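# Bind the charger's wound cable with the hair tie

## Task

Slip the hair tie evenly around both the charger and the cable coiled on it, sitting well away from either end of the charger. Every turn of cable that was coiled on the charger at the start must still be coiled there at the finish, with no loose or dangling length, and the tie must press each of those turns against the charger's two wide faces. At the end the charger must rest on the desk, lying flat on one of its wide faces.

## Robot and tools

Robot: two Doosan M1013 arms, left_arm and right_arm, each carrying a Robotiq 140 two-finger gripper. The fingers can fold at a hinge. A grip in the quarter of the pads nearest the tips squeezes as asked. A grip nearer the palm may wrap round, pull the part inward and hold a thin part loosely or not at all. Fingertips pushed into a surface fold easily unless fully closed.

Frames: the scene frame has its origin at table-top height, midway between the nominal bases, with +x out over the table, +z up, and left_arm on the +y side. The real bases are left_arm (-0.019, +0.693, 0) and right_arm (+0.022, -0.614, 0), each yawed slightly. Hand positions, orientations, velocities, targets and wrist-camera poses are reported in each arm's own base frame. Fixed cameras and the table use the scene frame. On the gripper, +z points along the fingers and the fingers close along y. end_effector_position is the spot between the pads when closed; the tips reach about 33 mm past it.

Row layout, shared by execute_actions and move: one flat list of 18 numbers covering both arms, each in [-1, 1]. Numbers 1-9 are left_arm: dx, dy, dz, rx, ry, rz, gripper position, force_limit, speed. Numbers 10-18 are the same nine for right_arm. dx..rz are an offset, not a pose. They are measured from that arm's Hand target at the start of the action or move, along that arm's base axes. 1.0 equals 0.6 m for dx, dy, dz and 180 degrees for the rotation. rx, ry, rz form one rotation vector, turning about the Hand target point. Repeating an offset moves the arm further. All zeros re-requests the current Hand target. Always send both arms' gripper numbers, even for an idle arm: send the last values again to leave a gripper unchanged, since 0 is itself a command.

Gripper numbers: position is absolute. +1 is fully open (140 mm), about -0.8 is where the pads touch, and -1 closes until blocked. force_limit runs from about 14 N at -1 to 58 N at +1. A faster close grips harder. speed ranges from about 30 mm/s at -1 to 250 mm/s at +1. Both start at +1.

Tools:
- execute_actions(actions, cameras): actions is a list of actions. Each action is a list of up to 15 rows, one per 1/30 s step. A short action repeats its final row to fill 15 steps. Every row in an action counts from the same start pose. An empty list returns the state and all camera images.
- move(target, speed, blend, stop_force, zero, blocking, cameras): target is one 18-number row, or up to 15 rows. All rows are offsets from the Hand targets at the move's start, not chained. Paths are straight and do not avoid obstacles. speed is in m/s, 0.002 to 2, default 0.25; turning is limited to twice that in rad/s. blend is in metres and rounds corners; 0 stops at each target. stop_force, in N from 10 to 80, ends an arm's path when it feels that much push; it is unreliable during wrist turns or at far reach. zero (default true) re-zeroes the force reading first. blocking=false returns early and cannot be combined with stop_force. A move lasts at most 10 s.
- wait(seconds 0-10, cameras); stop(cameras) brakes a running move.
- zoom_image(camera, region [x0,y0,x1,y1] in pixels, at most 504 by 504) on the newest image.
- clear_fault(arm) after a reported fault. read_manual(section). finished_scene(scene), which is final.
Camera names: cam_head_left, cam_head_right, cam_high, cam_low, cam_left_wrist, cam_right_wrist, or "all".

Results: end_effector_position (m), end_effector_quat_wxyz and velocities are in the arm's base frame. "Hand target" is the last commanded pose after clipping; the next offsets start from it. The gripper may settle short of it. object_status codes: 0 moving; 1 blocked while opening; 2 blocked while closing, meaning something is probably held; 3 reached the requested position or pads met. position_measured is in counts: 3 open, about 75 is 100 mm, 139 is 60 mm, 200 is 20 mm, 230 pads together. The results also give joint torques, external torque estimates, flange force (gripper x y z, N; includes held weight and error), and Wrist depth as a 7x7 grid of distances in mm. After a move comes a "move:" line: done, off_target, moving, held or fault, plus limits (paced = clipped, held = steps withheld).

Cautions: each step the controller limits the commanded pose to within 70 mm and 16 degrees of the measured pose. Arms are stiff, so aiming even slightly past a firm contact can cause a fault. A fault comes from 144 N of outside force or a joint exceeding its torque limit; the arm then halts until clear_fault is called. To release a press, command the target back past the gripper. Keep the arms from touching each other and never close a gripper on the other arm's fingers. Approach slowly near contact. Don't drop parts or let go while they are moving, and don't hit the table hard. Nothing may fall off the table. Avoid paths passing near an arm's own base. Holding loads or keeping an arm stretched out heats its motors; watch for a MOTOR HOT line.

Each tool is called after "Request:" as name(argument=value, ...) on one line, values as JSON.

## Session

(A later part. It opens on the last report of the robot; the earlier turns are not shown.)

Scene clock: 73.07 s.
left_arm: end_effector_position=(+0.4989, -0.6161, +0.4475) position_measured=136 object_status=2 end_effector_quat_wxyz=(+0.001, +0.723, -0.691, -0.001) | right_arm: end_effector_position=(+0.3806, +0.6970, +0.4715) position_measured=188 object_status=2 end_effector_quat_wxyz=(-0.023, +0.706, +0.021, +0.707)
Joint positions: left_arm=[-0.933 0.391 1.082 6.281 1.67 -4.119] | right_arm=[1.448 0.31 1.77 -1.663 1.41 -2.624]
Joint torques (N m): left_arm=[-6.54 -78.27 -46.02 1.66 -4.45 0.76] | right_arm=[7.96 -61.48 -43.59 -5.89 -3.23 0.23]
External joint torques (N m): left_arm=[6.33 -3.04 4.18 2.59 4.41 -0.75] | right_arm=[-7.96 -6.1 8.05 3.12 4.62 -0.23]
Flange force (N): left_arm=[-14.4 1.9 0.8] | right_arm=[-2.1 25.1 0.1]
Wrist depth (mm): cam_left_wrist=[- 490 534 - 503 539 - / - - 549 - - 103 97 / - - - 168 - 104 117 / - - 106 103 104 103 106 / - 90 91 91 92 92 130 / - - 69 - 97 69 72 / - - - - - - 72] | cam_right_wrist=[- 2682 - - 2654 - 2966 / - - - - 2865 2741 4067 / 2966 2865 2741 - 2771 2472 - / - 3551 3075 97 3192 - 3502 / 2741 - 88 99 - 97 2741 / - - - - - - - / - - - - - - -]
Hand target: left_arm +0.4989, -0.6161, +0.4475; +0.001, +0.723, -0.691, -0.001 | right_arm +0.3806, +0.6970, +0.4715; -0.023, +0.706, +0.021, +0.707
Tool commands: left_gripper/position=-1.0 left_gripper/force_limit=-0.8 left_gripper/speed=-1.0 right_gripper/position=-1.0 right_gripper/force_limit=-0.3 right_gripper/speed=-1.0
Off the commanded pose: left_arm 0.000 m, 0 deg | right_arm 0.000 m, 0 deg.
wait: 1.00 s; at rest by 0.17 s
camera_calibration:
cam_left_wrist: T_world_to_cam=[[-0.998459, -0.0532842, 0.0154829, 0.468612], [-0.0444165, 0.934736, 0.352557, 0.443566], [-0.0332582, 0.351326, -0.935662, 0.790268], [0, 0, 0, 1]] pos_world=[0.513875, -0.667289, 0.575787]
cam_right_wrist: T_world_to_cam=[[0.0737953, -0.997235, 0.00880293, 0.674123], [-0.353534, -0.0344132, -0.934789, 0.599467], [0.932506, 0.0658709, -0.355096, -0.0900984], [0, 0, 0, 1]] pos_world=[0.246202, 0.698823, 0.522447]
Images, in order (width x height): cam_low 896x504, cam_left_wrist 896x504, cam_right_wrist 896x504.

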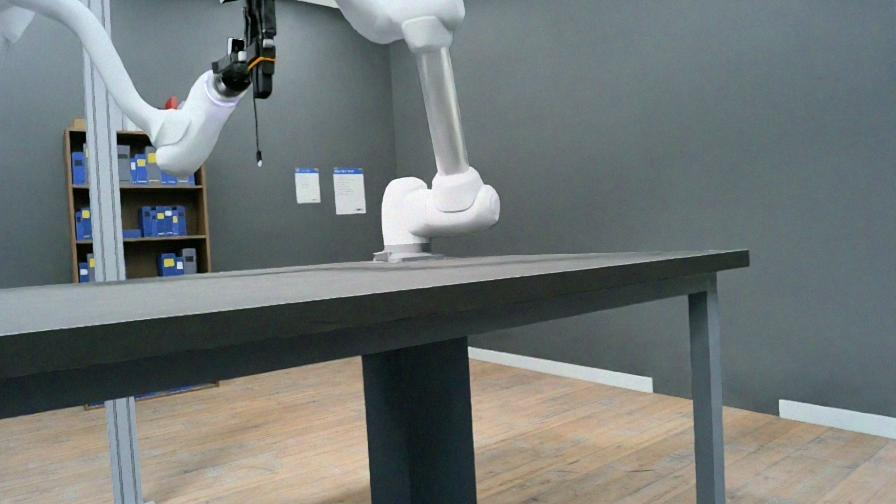

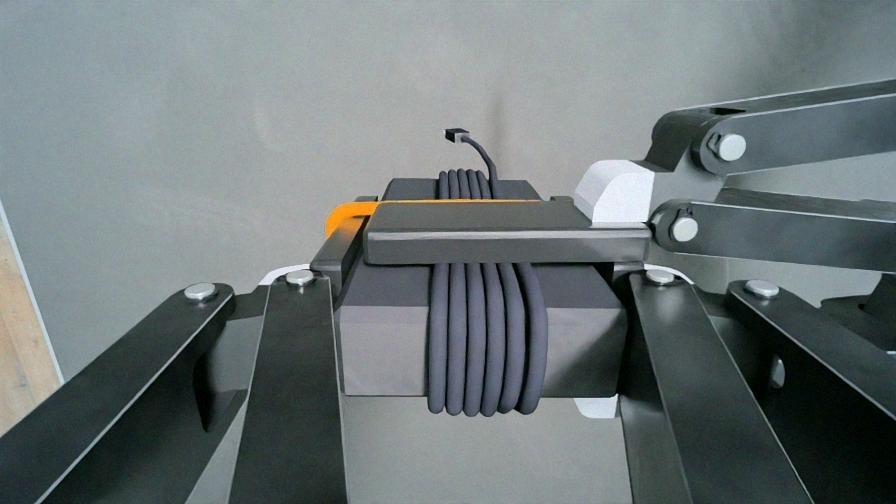

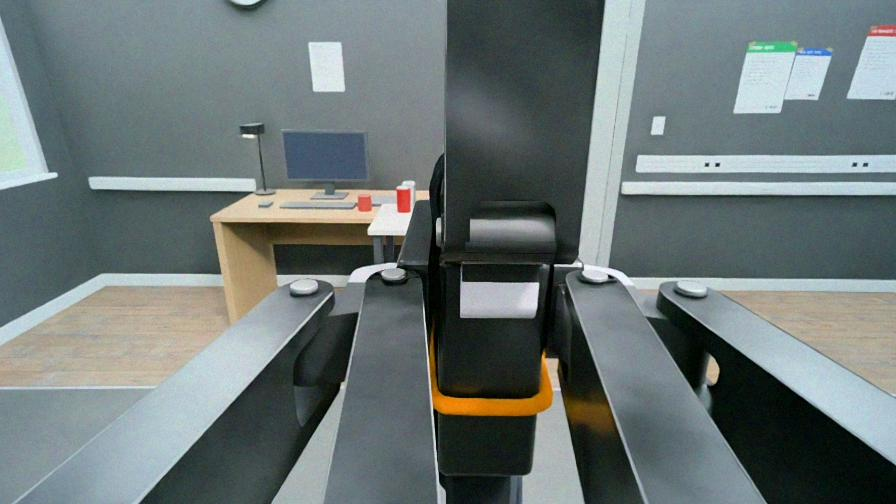

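Request:
move(target=[[0,0,0,0,0,0,-0.01,-0.8,-1,0,0,0,0,0,0,-1,-0.3,-1]])

Request:
move(target=[[0,0,0.05,0,0,0,-0.01,-0.8,-1,0,0,0,0,0,0,-1,-0.3,-1]], speed=0.03, cameras=["cam_right_wrist","cam_low","cam_left_wrist"])

Scene clock: 73.87 s.
left_arm: end_effector_position=(+0.4989, -0.6161, +0.4476) position_measured=131 object_status=3 end_effector_quat_wxyz=(+0.001, +0.723, -0.691, -0.001) | right_arm: end_effector_position=(+0.3806, +0.6970, +0.4715) position_measured=188 object_status=2 end_effector_quat_wxyz=(-0.023, +0.706, +0.022, +0.707)
Joint positions: left_arm=[-0.933 0.391 1.082 6.281 1.67 -4.119] | right_arm=[1.448 0.31 1.77 -1.663 1.41 -2.624]
Joint torques (N m): left_arm=[-0.17 -80.73 -42.26 3.98 -0.14 0.62] | right_arm=[1.32 -65.86 -39.91 -3.87 1 -0.15]
External joint torques (N m): left_arm=[0.16 -0.6 0.36 0.28 0.09 -0.62] | right_arm=[-1.33 -1.67 4.37 1.1 0.39 0.15]
Flange force (N): left_arm=[-1.3 1.6 0.7] | right_arm=[-2.7 11.2 -0.8]
Wrist depth (mm): cam_left_wrist=[- 537 - - 528 555 538 / - - 551 - - 106 97 / - 555 - 185 120 104 113 / - - 109 104 105 104 107 / - 87 92 91 93 92 130 / - - 94 94 - 69 73 / - - - 757 - - 69] | cam_right_wrist=[2335 3318 - - 2741 2682 2521 / - 3152 - - - 2682 3002 / 3038 3940 2802 - 3002 2711 2932 / 2966 2898 2654 96 3113 - 3002 / 2654 - 88 98 - 97 2711 / - - - - - - - / - - - 125 - - -]
Hand target: left_arm +0.4989, -0.6161, +0.4475; +0.001, +0.723, -0.691, -0.001 | right_arm +0.3806, +0.6970, +0.4715; -0.023, +0.706, +0.021, +0.707
Off the commanded pose: left_arm 0.000 m, 0 deg | right_arm 0.000 m, 0 deg.
move: done

Scene clock: 75.17 s.
left_arm: end_effector_position=(+0.4989, -0.6161, +0.4775) position_measured=131 object_status=3 end_effector_quat_wxyz=(+0.001, +0.723, -0.691, -0.001) | right_arm: end_effector_position=(+0.3806, +0.6970, +0.4715) position_measured=188 object_status=2 end_effector_quat_wxyz=(-0.023, +0.706, +0.021, +0.707)
Joint positions: left_arm=[-0.933 0.398 1.018 6.281 1.727 -4.119] | right_arm=[1.448 0.31 1.77 -1.663 1.41 -2.624]
Joint torques (N m): left_arm=[0.25 -85.75 -45.7 4.27 -0.78 0.62] | right_arm=[2.2 -60.97 -36.42 -2.04 -0.16 -0.16]
External joint torques (N m): left_arm=[0.01 4.11 4.24 -0.04 0.74 -0.62] | right_arm=[-2.16 -6.91 0.85 -0.73 1.55 0.15]
Flange force (N): left_arm=[-2.0 2.5 6.8] | right_arm=[4.0 12.1 0.1]
Wrist depth (mm): cam_left_wrist=[- 566 - - - - - / - - 598 - - 123 122 / - 613 - 136 131 131 134 / - 656 120 122 123 - 144 / - 90 109 118 126 92 142 / - - - - - 69 73 / - - - - - - 69] | cam_right_wrist=[- 2682 - - 2654 - 3318 / - - 3152 - 2654 - 2292 / - - 2741 - 2865 3075 2424 / 3454 3362 3002 - 2966 - - / 2573 - 88 109 - - 3038 / - - - - - - - / - - - - - - -]
Hand target: left_arm +0.4989, -0.6161, +0.4775; +0.001, +0.723, -0.691, -0.001 | right_arm +0.3806, +0.6970, +0.4715; -0.023, +0.706, +0.021, +0.707
Off the commanded pose: left_arm 0.000 m, 0 deg | right_arm 0.000 m, 0 deg.
move: done
camera_calibration:
cam_left_wrist: T_world_to_cam=[[-0.998472, -0.0530623, 0.0154607, 0.468316], [-0.0442168, 0.934748, 0.35255, 0.4329], [-0.033159, 0.351328, -0.935665, 0.818291], [0, 0, 0, 1]] pos_world=[0.513875, -0.66729, 0.605787]
cam_right_wrist: T_world_to_cam=[[0.0737953, -0.997235, 0.00880293, 0.674123], [-0.353534, -0.0344132, -0.934789, 0.599467], [0.932506, 0.0658709, -0.355096, -0.0900984], [0, 0, 0, 1]] pos_world=[0.246202, 0.698823, 0.522447]
Images, in order (width x height): cam_low 896x504, cam_left_wrist 896x504, cam_right_wrist 896x504.

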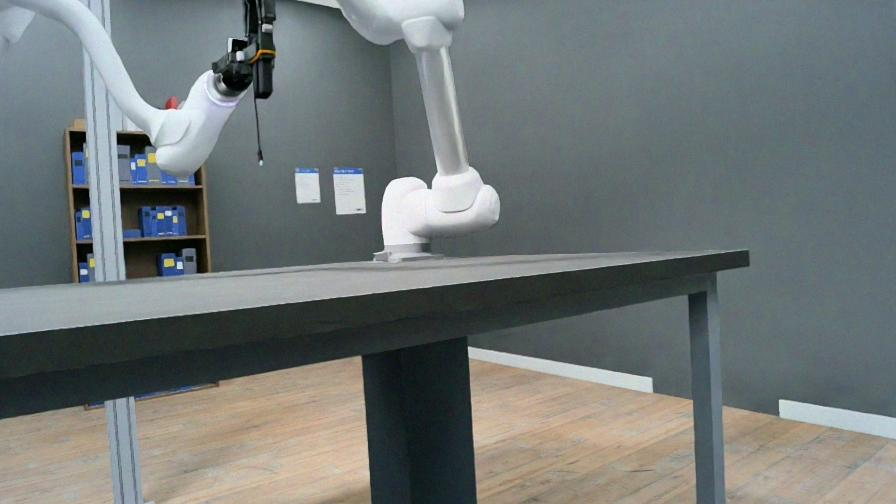

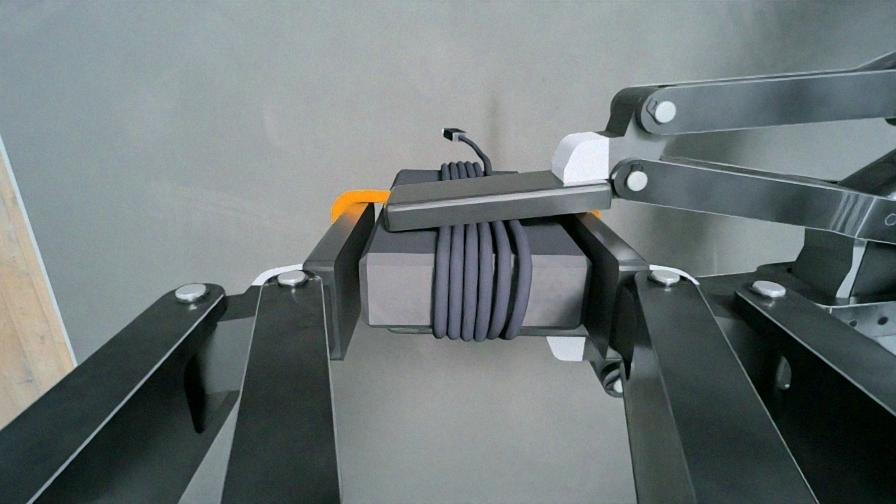

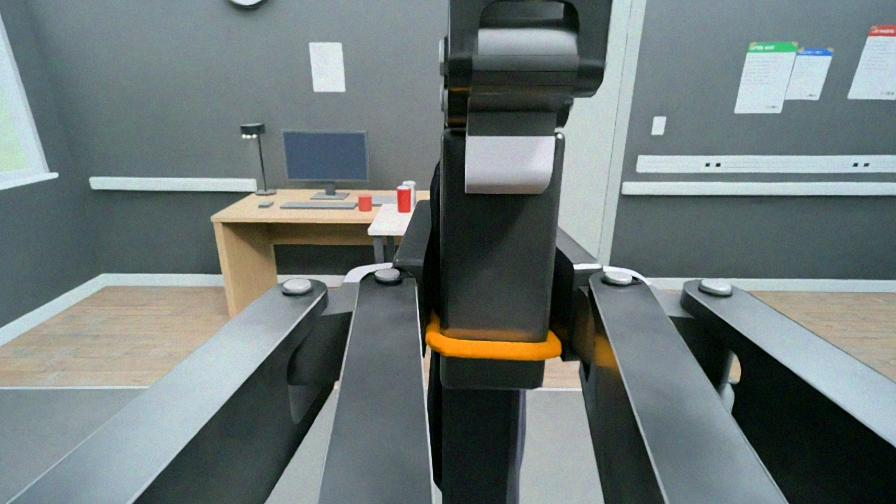

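Request:
zoom_image(camera="cam_low", region=[190, 20, 330, 200])

Request:
zoom_image(camera="cam_right_wrist", region=[370, 200, 650, 480])

Request:
zoom_image(camera="cam_left_wrist", region=[300, 100, 650, 400])

Scaled by 2.800 from the camera's 896x504 image, which has a finer 1280x720 frame.

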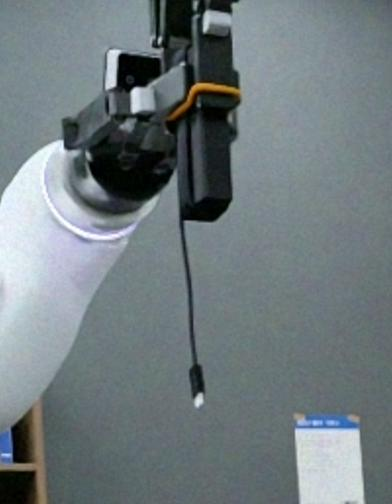

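Scaled by 1.800 from the camera's 896x504 image, which has a finer 1280x720 frame.

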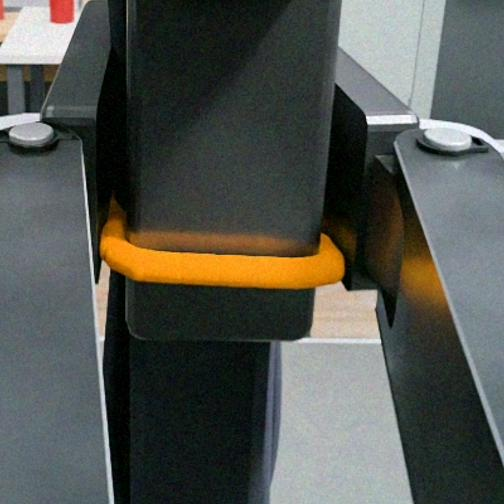

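Scaled by 1.440 from the camera's 896x504 image, which has a finer 1280x720 frame.

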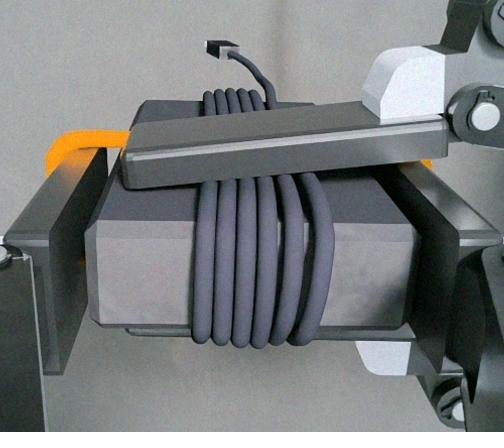

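Request:
move(target=[[0,0,0.05,0,0,0,-0.01,-0.8,-1,0,0,0,0,0,0,-1,-0.3,-1]], speed=0.03, cameras=["cam_right_wrist","cam_low","cam_left_wrist"])

Request:
zoom_image(camera="cam_low", region=[190, 20, 330, 200])

Request:
zoom_image(camera="cam_left_wrist", region=[300, 100, 650, 400])

Scene clock: 77.03 s.
left_arm: end_effector_position=(+0.4989, -0.6161, +0.5075) position_measured=130 object_status=3 end_effector_quat_wxyz=(+0.001, +0.723, -0.691, -0.001) | right_arm: end_effector_position=(+0.3806, +0.6970, +0.4714) position_measured=188 object_status=2 end_effector_quat_wxyz=(-0.023, +0.706, +0.021, +0.707)
Joint positions: left_arm=[-0.933 0.409 0.948 6.281 1.786 -4.12] | right_arm=[1.448 0.31 1.77 -1.663 1.41 -2.624]
Joint torques (N m): left_arm=[2.47 -81.8 -41.41 4.74 0.07 0.62] | right_arm=[0.99 -66.83 -39.42 -3.61 1.76 -0.2]
External joint torques (N m): left_arm=[-2.33 -0.4 0.34 -0.56 -0.12 -0.62] | right_arm=[-0.94 -0.71 3.97 0.85 -0.37 0.2]
Flange force (N): left_arm=[0.6 4.2 1.2] | right_arm=[-3.2 9.1 0.0]
Wrist depth (mm): cam_left_wrist=[- - - - - 609 165 / - - - 613 159 150 151 / - 644 - 159 159 161 160 / 1999 - 132 148 122 179 170 / - 87 110 - 140 92 182 / - - - 797 - 69 73 / - - - - - - 70] | cam_right_wrist=[- - 2966 - 2654 - 2573 / 2802 2865 2833 96 2802 - 2898 / - 3654 2771 - 2771 - 2898 / 2741 2654 - 109 120 3113 2932 / 2711 - 88 119 - - 2932 / - - - 128 - - - / - - - - - - -]
Hand target: left_arm +0.4989, -0.6161, +0.5075; +0.001, +0.723, -0.691, -0.001 | right_arm +0.3806, +0.6970, +0.4715; -0.023, +0.706, +0.021, +0.707
Off the commanded pose: left_arm 0.000 m, 0 deg | right_arm 0.000 m, 0 deg.
move: done
camera_calibration:
cam_left_wrist: T_world_to_cam=[[-0.998459, -0.0532842, 0.0154829, 0.467683], [-0.0444165, 0.934736, 0.352557, 0.422413], [-0.0332582, 0.351326, -0.935662, 0.846408], [0, 0, 0, 1]] pos_world=[0.513875, -0.667289, 0.635787]
cam_right_wrist: T_world_to_cam=[[0.0737364, -0.997238, 0.00893029, 0.674073], [-0.353618, -0.0345175, -0.934753, 0.599542], [0.932479, 0.0657674, -0.355186, -0.0899719], [0, 0, 0, 1]] pos_world=[0.246202, 0.698823, 0.522447]
Images, in order (width x height): cam_low 896x504, cam_left_wrist 896x504, cam_right_wrist 896x504.

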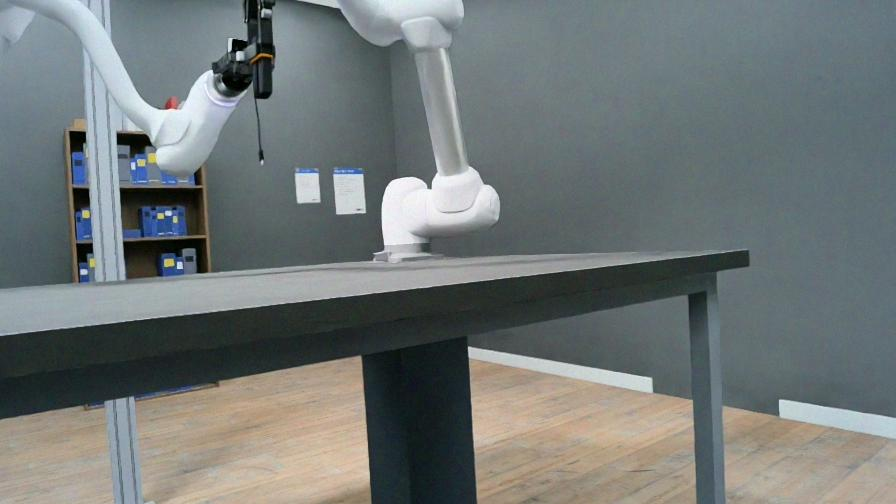

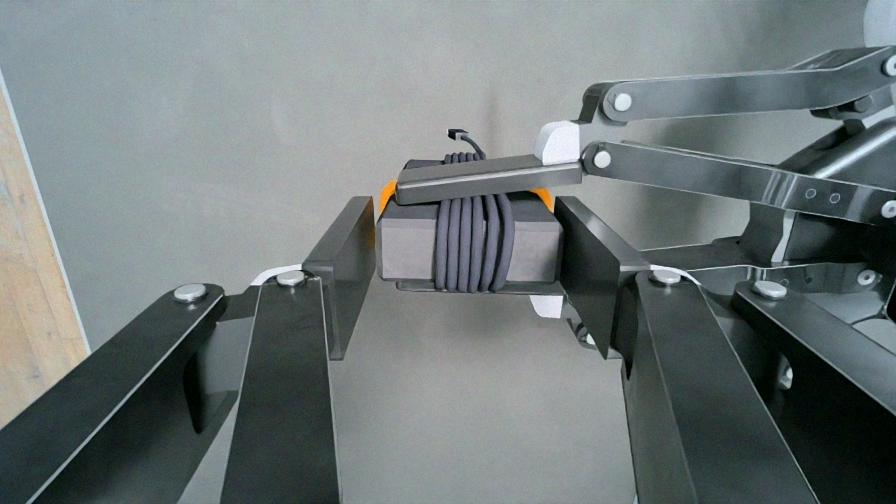

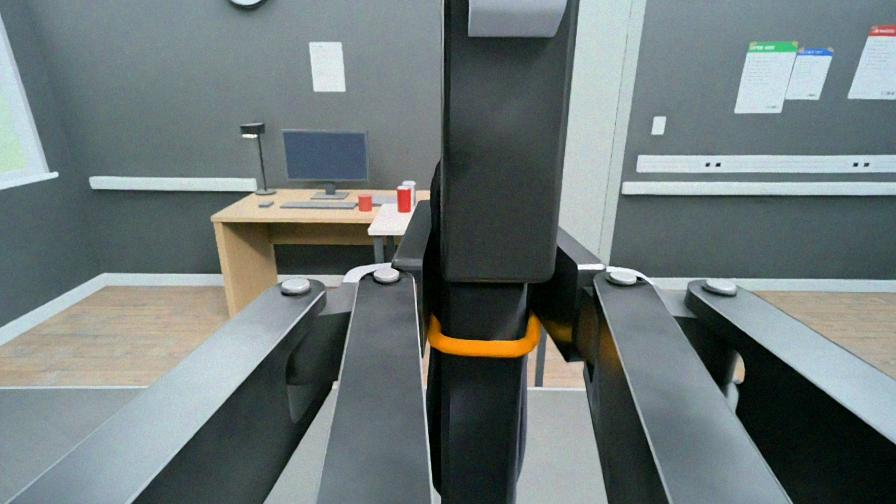

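Scaled by 2.800 from the camera's 896x504 image, which has a finer 1280x720 frame.

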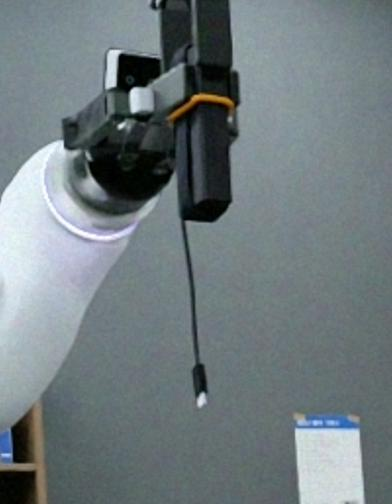

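Scaled by 1.440 from the camera's 896x504 image, which has a finer 1280x720 frame.

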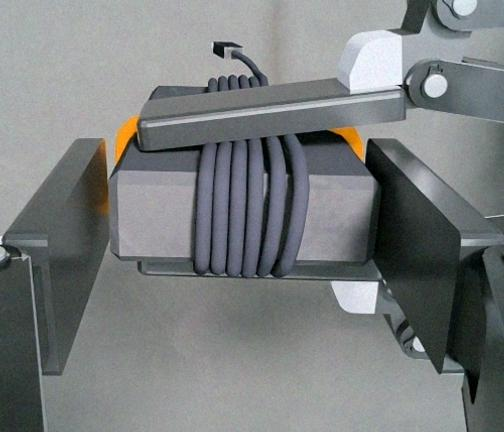

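Request:
move(target=[[0,0,-0.0233,0,0,0,-0.01,-0.8,-1,0,0,0,0,0,0,-1,-0.3,-1]], speed=0.05)

Request:
move(target=[[0,0,0,0,0,0,-1,-0.5,-1,0,0,0,0,0,0,-1,-0.3,-1]])

Request:
wait(seconds=0.8, cameras=["cam_left_wrist","cam_right_wrist"])

Request:
move(target=[[0,0,0,0,0,0,-1,-0.5,-1,0,0,0,0,0,0,0.05,-0.3,-1]], cameras=["cam_left_wrist","cam_right_wrist"])

Scene clock: 78.30 s.
left_arm: end_effector_position=(+0.4989, -0.6161, +0.4936) position_measured=130 object_status=3 end_effector_quat_wxyz=(+0.001, +0.723, -0.691, -0.001) | right_arm: end_effector_position=(+0.3806, +0.6970, +0.4715) position_measured=188 object_status=2 end_effector_quat_wxyz=(-0.023, +0.706, +0.021, +0.707)
Joint positions: left_arm=[-0.933 0.403 0.982 6.281 1.758 -4.12] | right_arm=[1.448 0.31 1.77 -1.663 1.41 -2.624]
Joint torques (N m): left_arm=[1.82 -81.44 -41.62 4.81 0.11 0.67] | right_arm=[1.36 -66.77 -39.36 -3.59 1.74 -0.18]
External joint torques (N m): left_arm=[-1.62 -0.54 0.36 -0.6 -0.15 -0.67] | right_arm=[-1.31 -0.98 3.82 0.83 -0.35 0.17]
Flange force (N): left_arm=[-0.1 3.7 1.3] | right_arm=[-2.8 9.3 0.5]
Wrist depth (mm): cam_left_wrist=[- 569 - - - - - / - - 578 - 146 138 139 / 638 - - 147 146 147 149 / 1565 677 133 132 136 172 158 / - 87 110 - 140 92 157 / - - - - - 69 73 / - - - 792 - - 70] | cam_right_wrist=[- 2865 - 80 2741 - 2711 / - 3075 - - 2711 3454 2898 / - 2682 2833 - 2833 2802 3002 / - 2802 2966 - 120 - 3318 / 2741 - 88 - - - 2741 / - - - - - - - / - - - - - - -]
Hand target: left_arm +0.4989, -0.6161, +0.4936; +0.001, +0.723, -0.691, -0.001 | right_arm +0.3806, +0.6970, +0.4715; -0.023, +0.706, +0.021, +0.707
Off the commanded pose: left_arm 0.000 m, 0 deg | right_arm 0.000 m, 0 deg.
move: done

Scene clock: 78.80 s.
left_arm: end_effector_position=(+0.4989, -0.6161, +0.4936) position_measured=137 object_status=2 end_effector_quat_wxyz=(+0.001, +0.723, -0.691, -0.001) | right_arm: end_effector_position=(+0.3806, +0.6970, +0.4715) position_measured=188 object_status=2 end_effector_quat_wxyz=(-0.023, +0.706, +0.021, +0.707)
Joint positions: left_arm=[-0.933 0.403 0.982 6.281 1.758 -4.12] | right_arm=[1.448 0.31 1.77 -1.663 1.41 -2.624]
Joint torques (N m): left_arm=[5.07 -79.39 -40.4 6.37 -0.59 0.68] | right_arm=[3.87 -69.14 -40.25 -4.05 2.41 -0.19]
External joint torques (N m): left_arm=[-5.05 -2.43 -0.81 -2.17 0.55 -0.68] | right_arm=[-3.8 1.65 4.88 1.3 -1.02 0.18]
Flange force (N): left_arm=[2.5 7.2 -2.1] | right_arm=[-5.7 8.3 4.9]
Wrist depth (mm): cam_left_wrist=[- - 573 - - - - / - - - - 145 138 139 / - - - 147 146 147 149 / 1774 - 124 135 136 174 158 / - 90 86 - 134 92 157 / - - 66 - - 69 75 / - - - - - - -] | cam_right_wrist=[- - - 81 2741 - 3113 / - 2272 - - 2802 - 3002 / - - 2626 - 2898 2711 2833 / - 2626 3275 108 120 - - / 2771 - 88 112 - - - / - - - - - - - / - - - - - - -]
Hand target: left_arm +0.4989, -0.6161, +0.4936; +0.001, +0.723, -0.691, -0.001 | right_arm +0.3806, +0.6970, +0.4715; -0.023, +0.706, +0.021, +0.707
Off the commanded pose: left_arm 0.000 m, 0 deg | right_arm 0.000 m, 0 deg.
move: done

Scene clock: 79.60 s.
left_arm: end_effector_position=(+0.4989, -0.6161, +0.4936) position_measured=137 object_status=2 end_effector_quat_wxyz=(+0.001, +0.723, -0.691, -0.001) | right_arm: end_effector_position=(+0.3806, +0.6970, +0.4715) position_measured=188 object_status=2 end_effector_quat_wxyz=(-0.023, +0.706, +0.021, +0.707)
Joint positions: left_arm=[-0.933 0.403 0.982 6.281 1.758 -4.12] | right_arm=[1.448 0.31 1.77 -1.663 1.41 -2.624]
Joint torques (N m): left_arm=[4.99 -79.55 -40.5 6.38 -0.57 0.67] | right_arm=[3.84 -68.98 -40.15 -4.11 2.41 -0.19]
External joint torques (N m): left_arm=[-5 -2.44 -0.83 -2.18 0.52 -0.67] | right_arm=[-3.76 1.26 4.54 1.34 -1.02 0.19]
Flange force (N): left_arm=[2.5 7.1 -2.1] | right_arm=[-5.0 8.2 4.8]
Wrist depth (mm): cam_left_wrist=[- - - - 548 - - / 571 - - 596 146 139 139 / - - - 148 147 148 149 / 1750 - 124 135 135 174 158 / - 90 86 - 134 92 157 / - - 66 - - 69 75 / - - - - - - -] | cam_right_wrist=[- - 2448 81 2599 - 2496 / 2833 - 2472 - 2741 - 2932 / 2741 3075 2741 - 2865 3002 2119 / 3318 3075 2966 108 125 - 3002 / 2654 - 88 112 - - 2932 / - - - - - - - / - - - - - - -]
Hand target: left_arm +0.4989, -0.6161, +0.4936; +0.001, +0.723, -0.691, -0.001 | right_arm +0.3806, +0.6970, +0.4715; -0.023, +0.706, +0.021, +0.707
Tool commands: left_gripper/position=-1.0 left_gripper/force_limit=-0.5 left_gripper/speed=-1.0 right_gripper/position=-1.0 right_gripper/force_limit=-0.3 right_gripper/speed=-1.0
Off the commanded pose: left_arm 0.000 m, 0 deg | right_arm 0.000 m, 0 deg.
wait: 0.80 s; at rest by 0.17 s
camera_calibration:
cam_left_wrist: T_world_to_cam=[[-0.998459, -0.0532836, 0.0154818, 0.467901], [-0.0444175, 0.934748, 0.352523, 0.427378], [-0.0332553, 0.351293, -0.935675, 0.833293], [0, 0, 0, 1]] pos_world=[0.513875, -0.66729, 0.621787]
cam_right_wrist: T_world_to_cam=[[0.0738289, -0.997231, 0.0088968, 0.674064], [-0.353527, -0.0345127, -0.934787, 0.599534], [0.932506, 0.0658691, -0.355096, -0.0900969], [0, 0, 0, 1]] pos_world=[0.246202, 0.698823, 0.522447]
Images, in order (width x height): cam_left_wrist 896x504, cam_right_wrist 896x504.

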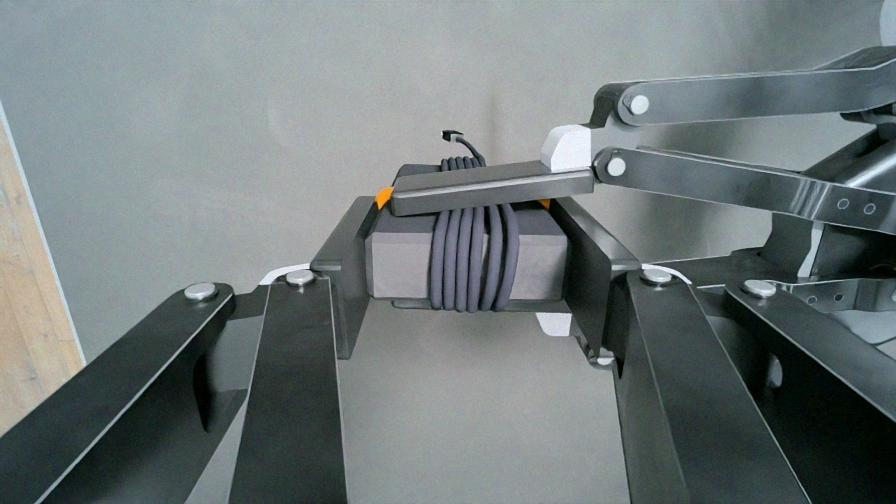

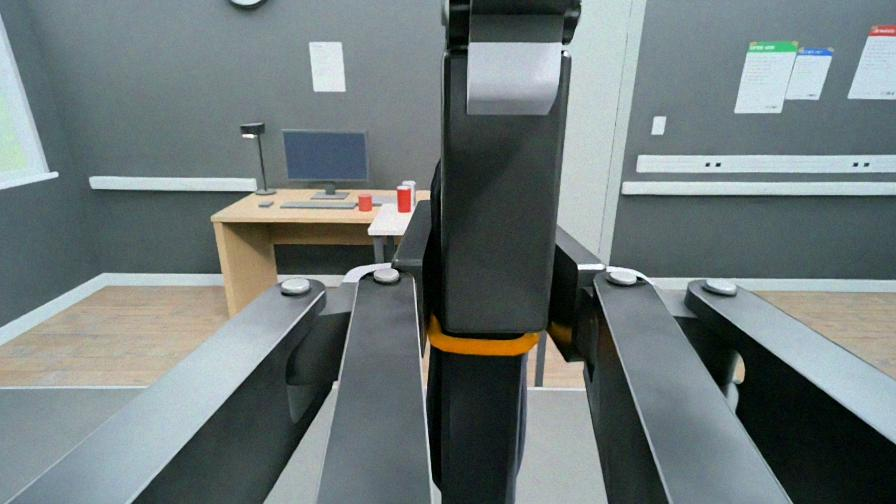

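Scene clock: 81.23 s.
left_arm: end_effector_position=(+0.4989, -0.6161, +0.4936) position_measured=137 object_status=2 end_effector_quat_wxyz=(+0.001, +0.723, -0.691, -0.001) | right_arm: end_effector_position=(+0.3806, +0.6970, +0.4715) position_measured=123 object_status=0 end_effector_quat_wxyz=(-0.023, +0.706, +0.021, +0.707)
Joint positions: left_arm=[-0.933 0.403 0.982 6.281 1.758 -4.12] | right_arm=[1.448 0.31 1.77 -1.663 1.41 -2.624]
Joint torques (N m): left_arm=[1.89 -83.73 -42.77 4.79 0.08 0.64] | right_arm=[1.18 -64.57 -37.85 -2.79 1.26 -0.18]
External joint torques (N m): left_arm=[-1.96 1.96 1.59 -0.6 -0.12 -0.64] | right_arm=[-1.15 -3.25 2.17 0.03 0.12 0.18]
Flange force (N): left_arm=[1.3 3.1 3.2] | right_arm=[0.3 9.3 0.3]
Wrist depth (mm): cam_left_wrist=[- 570 - - - 133 315 / - - - - 140 139 150 / - - - 171 609 145 146 / 1691 - 124 134 137 181 159 / 1762 90 86 170 170 92 157 / - - 66 - - 69 75 / - - - - - - -] | cam_right_wrist=[- - 2682 82 2682 2802 2771 / 4067 2771 2682 - 2771 - 2547 / 1985 2573 2711 - 155 2802 3820 / - 3152 158 - 127 3152 3407 / - - 93 - 126 95 2932 / - - - - - - - / - - - - - - -]
Hand target: left_arm +0.4989, -0.6161, +0.4936; +0.001, +0.723, -0.691, -0.001 | right_arm +0.3806, +0.6970, +0.4715; -0.023, +0.706, +0.021, +0.707
Off the commanded pose: left_arm 0.000 m, 0 deg | right_arm 0.000 m, 0 deg.
move: done
camera_calibration:
cam_left_wrist: T_world_to_cam=[[-0.998459, -0.0532842, 0.0154829, 0.4679], [-0.0444165, 0.934736, 0.352557, 0.427349], [-0.0332582, 0.351326, -0.935662, 0.833309], [0, 0, 0, 1]] pos_world=[0.513875, -0.667289, 0.621787]
cam_right_wrist: T_world_to_cam=[[0.0738289, -0.997231, 0.0088968, 0.674064], [-0.353527, -0.0345127, -0.934787, 0.599534], [0.932506, 0.0658691, -0.355096, -0.0900969], [0, 0, 0, 1]] pos_world=[0.246202, 0.698823, 0.522447]
Images, in order (width x height): cam_left_wrist 896x504, cam_right_wrist 896x504.

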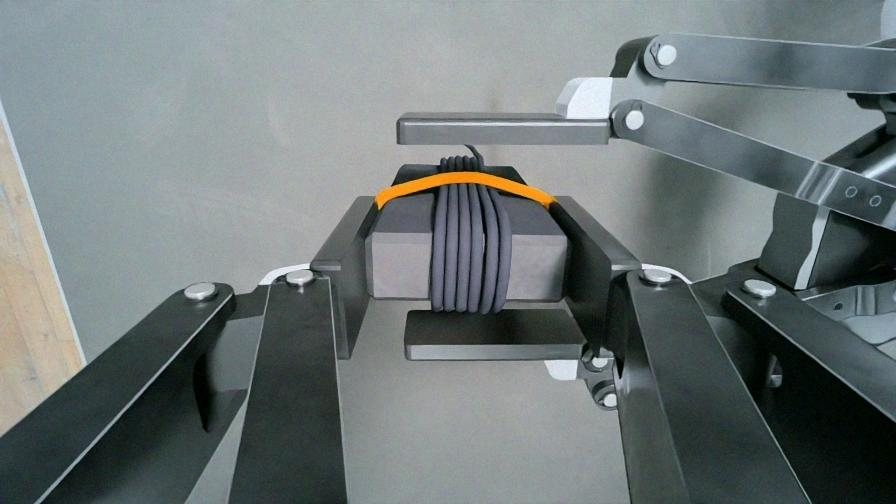

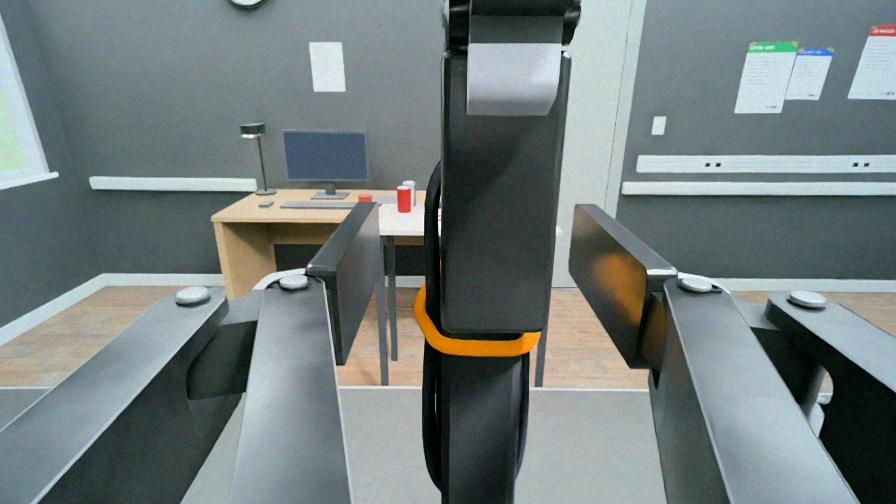

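Request:
move(target=[[0,0,0,0,0,0,-1,-0.5,-1,-0.333,-0.02,0,0,0,0,0.05,-0.3,-1]], speed=0.2)

Request:
move(target=[[-0.002,0,-0.2468,-0.4995,-0.023,0,-1,-0.5,-1,0,0,0,0,0,0,0.05,-0.3,-1]], speed=0.25)

Request:
move(target=[[0,0,0,0,0,0,-1,-0.5,-1,0.269,-0.175,0.1475,0.3605,0.4084,-0.3846,0.1,-0.3,1]], speed=0.3, cameras=["cam_right_wrist","cam_left_wrist","cam_low"])

Request:
zoom_image(camera="cam_left_wrist", region=[300, 50, 650, 400])

Request:
zoom_image(camera="cam_low", region=[170, 50, 410, 200])

Scene clock: 83.67 s.
left_arm: end_effector_position=(+0.4989, -0.6161, +0.4936) position_measured=137 object_status=2 end_effector_quat_wxyz=(+0.001, +0.723, -0.691, -0.001) | right_arm: end_effector_position=(+0.1809, +0.6850, +0.4715) position_measured=123 object_status=3 end_effector_quat_wxyz=(-0.023, +0.706, +0.021, +0.707)
Joint positions: left_arm=[-0.933 0.403 0.982 6.281 1.758 -4.12] | right_arm=[1.744 0.314 1.763 -1.518 1.668 -2.631]
Joint torques (N m): left_arm=[1.7 -83.63 -42.74 4.82 0.08 0.62] | right_arm=[0.56 -64.38 -37.05 -2.29 1.22 -0.23]
External joint torques (N m): left_arm=[-1.64 1.8 1.52 -0.62 -0.12 -0.62] | right_arm=[-0.55 -3 2.28 0.06 0.15 0.23]
Flange force (N): left_arm=[0.9 2.9 3.1] | right_arm=[-0.1 8.8 2.0]
Wrist depth (mm): cam_left_wrist=[- - - - - 574 - / - - - - - - 594 / 614 - - 171 212 661 - / 1812 - 124 133 136 737 - / 1762 90 86 - - 92 - / - - 66 - - 69 75 / - - - - - - -] | cam_right_wrist=[- - - 259 3002 2833 3654 / - 3708 - 289 2966 3038 3275 / - 2833 2771 2001 3075 3192 3038 / - 3318 158 3551 142 107 3407 / - - 937 2741 126 95 2966 / - - - - - - - / - - - - - - -]
Hand target: left_arm +0.4989, -0.6161, +0.4936; +0.001, +0.723, -0.691, -0.001 | right_arm +0.1808, +0.6850, +0.4715; -0.023, +0.706, +0.021, +0.707
Off the commanded pose: left_arm 0.000 m, 0 deg | right_arm 0.000 m, 0 deg.
move: done

Scene clock: 87.30 s.
left_arm: end_effector_position=(+0.4977, -0.6161, +0.3455) position_measured=137 object_status=2 end_effector_quat_wxyz=(+0.489, +0.510, -0.489, +0.511) | right_arm: end_effector_position=(+0.1808, +0.6850, +0.4715) position_measured=123 object_status=3 end_effector_quat_wxyz=(-0.023, +0.706, +0.021, +0.707)
Joint positions: left_arm=[-0.593 0.281 2.094 4.224 1.146 -2.229] | right_arm=[1.744 0.314 1.763 -1.518 1.668 -2.631]
Joint torques (N m): left_arm=[1.96 -59.42 -29.18 -3.3 3.37 0.68] | right_arm=[1.34 -64.49 -36.98 -2.24 1.26 -0.21]
External joint torques (N m): left_arm=[-1.94 2.63 1.19 0.35 -1.19 -0.68] | right_arm=[-1.35 -2.83 2.22 0.01 0.11 0.21]
Flange force (N): left_arm=[-1.6 0.6 4.1] | right_arm=[-0.2 8.3 3.2]
Wrist depth (mm): cam_left_wrist=[2652 3072 3189 - - - 666 / 3272 4270 2831 3189 - 3705 718 / 3999 3035 2470 182 171 792 766 / 3760 4940 124 135 137 795 3599 / - 90 86 728 - 92 - / - - 66 - - 69 75 / - - - - - - -] | cam_right_wrist=[2966 2802 3152 2599 2771 3038 2711 / - - 3113 2682 2898 2898 - / - - 2741 1925 3113 2424 3318 / 347 344 158 3038 142 3407 - / 330 - 128 338 141 95 2898 / - - - - - - - / - - - - - - -]
Hand target: left_arm +0.4977, -0.6161, +0.3455; +0.489, +0.510, -0.489, +0.511 | right_arm +0.1808, +0.6850, +0.4715; -0.023, +0.706, +0.021, +0.707
Off the commanded pose: left_arm 0.000 m, 0 deg | right_arm 0.000 m, 0 deg.
move: done

Scene clock: 91.27 s.
left_arm: end_effector_position=(+0.4977, -0.6161, +0.3455) position_measured=137 object_status=2 end_effector_quat_wxyz=(+0.489, +0.510, -0.489, +0.511) | right_arm: end_effector_position=(+0.3422, +0.5800, +0.5600) position_measured=117 object_status=3 end_effector_quat_wxyz=(+0.000, +0.728, -0.685, +0.000)
Joint positions: left_arm=[-0.593 0.281 2.094 4.224 1.146 -2.229] | right_arm=[0.987 0.211 1.118 0 1.812 -2.216]
Joint torques (N m): left_arm=[1.74 -59.56 -29.53 -3.31 3.23 0.68] | right_arm=[1.2 -60.61 -43.67 4.12 -0.05 -0.17]
External joint torques (N m): left_arm=[-1.65 2.87 1.53 0.36 -1.05 -0.68] | right_arm=[-1.2 -2.65 2.29 0.1 0.07 0.17]
Flange force (N): left_arm=[-2.3 0.5 3.4] | right_arm=[8.8 4.1 6.4]
Wrist depth (mm): cam_left_wrist=[2709 - 3315 3149 3359 3359 569 / 3499 - 3499 - - 4420 613 / 3876 2680 3110 172 211 759 644 / 4420 3936 124 135 137 768 653 / 2964 90 86 718 - 92 681 / - - 66 - - 69 75 / - - - - - - -] | cam_right_wrist=[- - - - 627 612 - / - 664 - - - - - / 691 - 685 - - - - / 1681 - 137 - 139 - - / - - 93 - 769 95 - / - - 403 398 816 - - / - - - 422 554 - -]
Hand target: left_arm +0.4977, -0.6161, +0.3455; +0.489, +0.510, -0.489, +0.511 | right_arm +0.3422, +0.5800, +0.5600; +0.000, +0.728, -0.685, +0.000
Off the commanded pose: left_arm 0.000 m, 0 deg | right_arm 0.000 m, 0 deg.
move: done
camera_calibration:
cam_left_wrist: T_world_to_cam=[[-0.999506, -0.0305796, 0.00730421, 0.486359], [-0.0176081, 0.351995, -0.935836, 0.552246], [0.0260464, -0.935502, -0.352359, -0.329118], [0, 0, 0, 1]] pos_world=[0.504415, -0.487405, 0.397292]
cam_right_wrist: T_world_to_cam=[[-0.997387, -0.0712578, -0.0119247, 0.400657], [-0.0708238, 0.93169, 0.356284, -0.715474], [-0.0142779, 0.356197, -0.934302, 0.464814], [0, 0, 0, 1]] pos_world=[0.355574, 0.529585, 0.693966]
Images, in order (width x height): cam_low 896x504, cam_left_wrist 896x504, cam_right_wrist 896x504.

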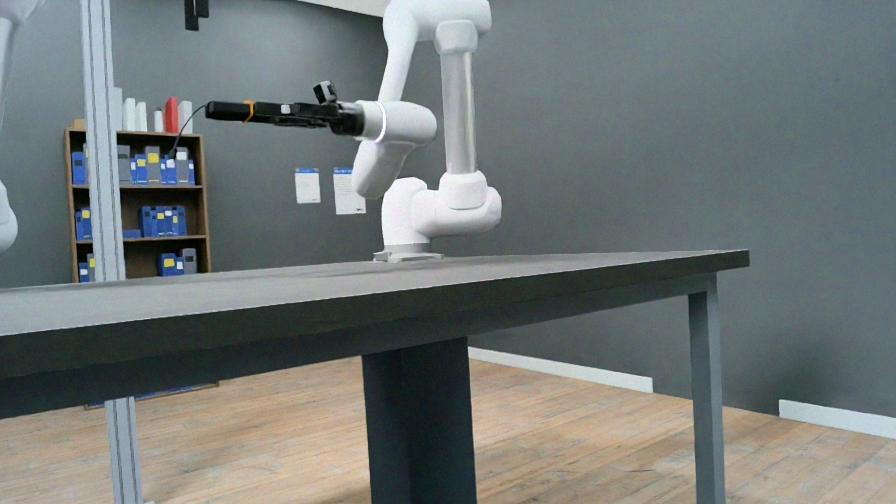

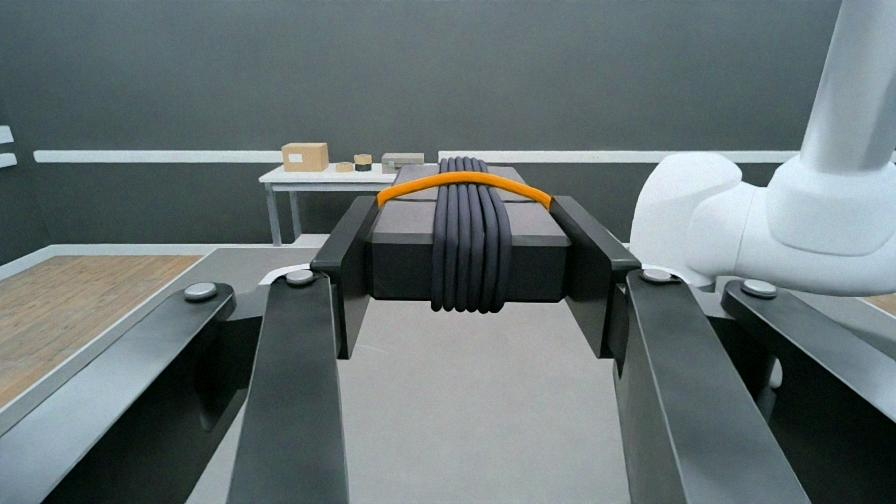

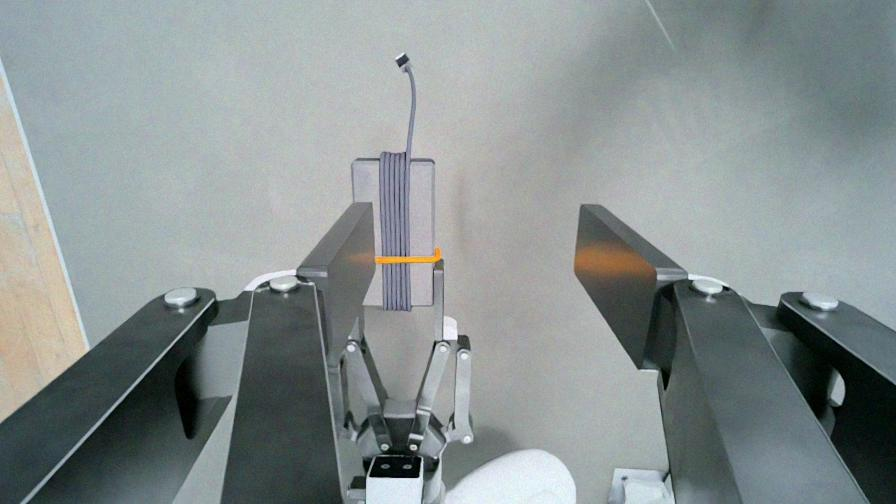

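Scaled by 1.440 from the camera's 896x504 image, which has a finer 1280x720 frame.

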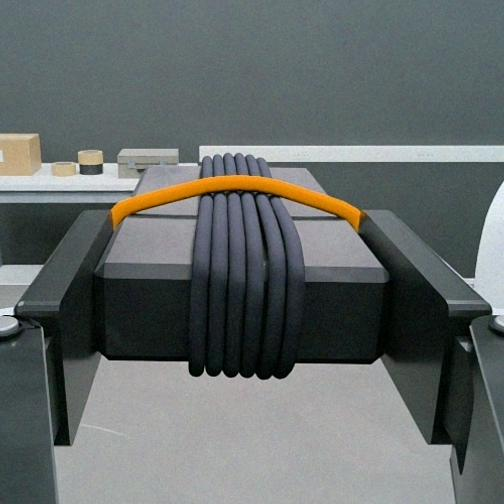

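Scaled by 2.100 from the camera's 896x504 image, which has a finer 1280x720 frame.

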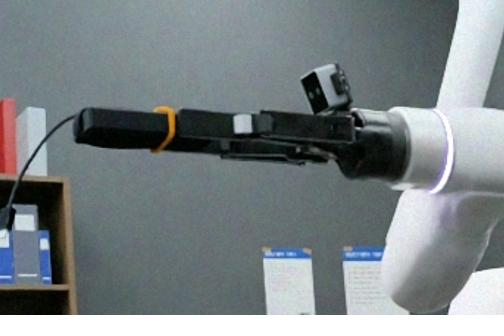

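Request:
move(target=[[0,0,0,0,0,0,-1,-0.5,-1,0.0855,0.0367,-0.1,0,0,0,0.1,-0.3,-1],[0,0,0,0,0,0,-1,-0.5,-1,0.0855,0.0367,-0.2,0,0,0,0.1,-0.3,-1]], speed=0.15, cameras=["cam_right_wrist"])

Scene clock: 93.70 s.
left_arm: end_effector_position=(+0.4977, -0.6161, +0.3455) position_measured=137 object_status=2 end_effector_quat_wxyz=(+0.489, +0.510, -0.489, +0.511) | right_arm: end_effector_position=(+0.3935, +0.6020, +0.4400) position_measured=117 object_status=3 end_effector_quat_wxyz=(+0.000, +0.728, -0.685, +0.000)
Joint positions: left_arm=[-0.593 0.281 2.094 4.224 1.146 -2.229] | right_arm=[0.944 0.261 1.273 0 1.608 -2.259]
Joint torques (N m): left_arm=[1.74 -59.61 -29.51 -3.38 3.19 0.66] | right_arm=[1.45 -66.9 -44.56 4.23 -0.05 -0.2]
External joint torques (N m): left_arm=[-1.72 2.86 1.49 0.43 -1 -0.66] | right_arm=[-1.37 -2.83 2.03 0.11 0.08 0.2]
Flange force (N): left_arm=[-2.3 0.5 3.4] | right_arm=[8.4 4.2 3.8]
Wrist depth (mm): cam_left_wrist=[3272 - 3451 3548 3876 3405 554 / 3999 3651 5477 3451 3548 3451 596 / 3760 3315 2863 171 3705 770 621 / 5039 4344 124 135 136 757 654 / - 90 86 710 - 92 710 / - - 66 598 - 69 75 / - - - - - - -] | cam_right_wrist=[520 - - - - 511 - / - - 542 - - - - / - 557 - - - - 565 / - 589 135 - 148 - - / - - - - 131 95 - / - - - - - - - / - - - 286 276 - -]
Hand target: left_arm +0.4977, -0.6161, +0.3455; +0.489, +0.510, -0.489, +0.511 | right_arm +0.3935, +0.6020, +0.4400; +0.000, +0.728, -0.685, +0.000
Off the commanded pose: left_arm 0.000 m, 0 deg | right_arm 0.000 m, 0 deg.
move: done
camera_calibration:
cam_right_wrist: T_world_to_cam=[[-0.997387, -0.0712578, -0.0119247, 0.45196], [-0.0708238, 0.93169, 0.356284, -0.689584], [-0.0142779, 0.356197, -0.934302, 0.345594], [0, 0, 0, 1]] pos_world=[0.406874, 0.551585, 0.573966]
Images, in order (width x height): cam_right_wrist 896x504.

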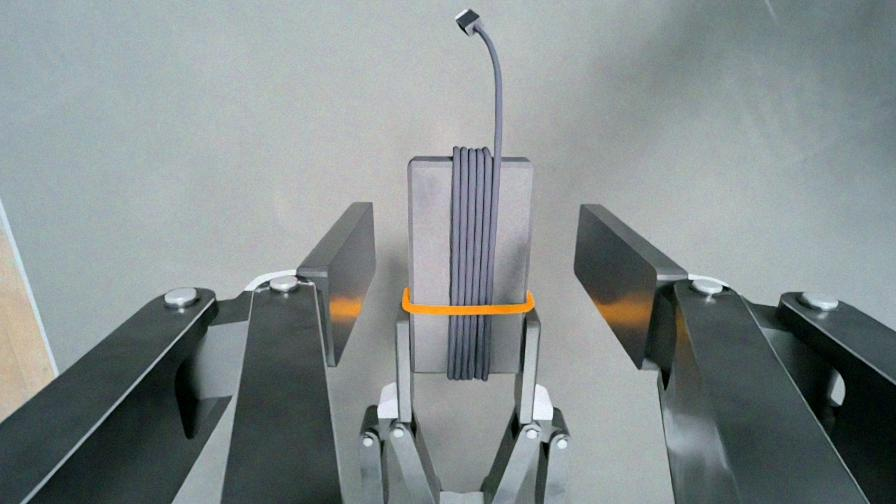

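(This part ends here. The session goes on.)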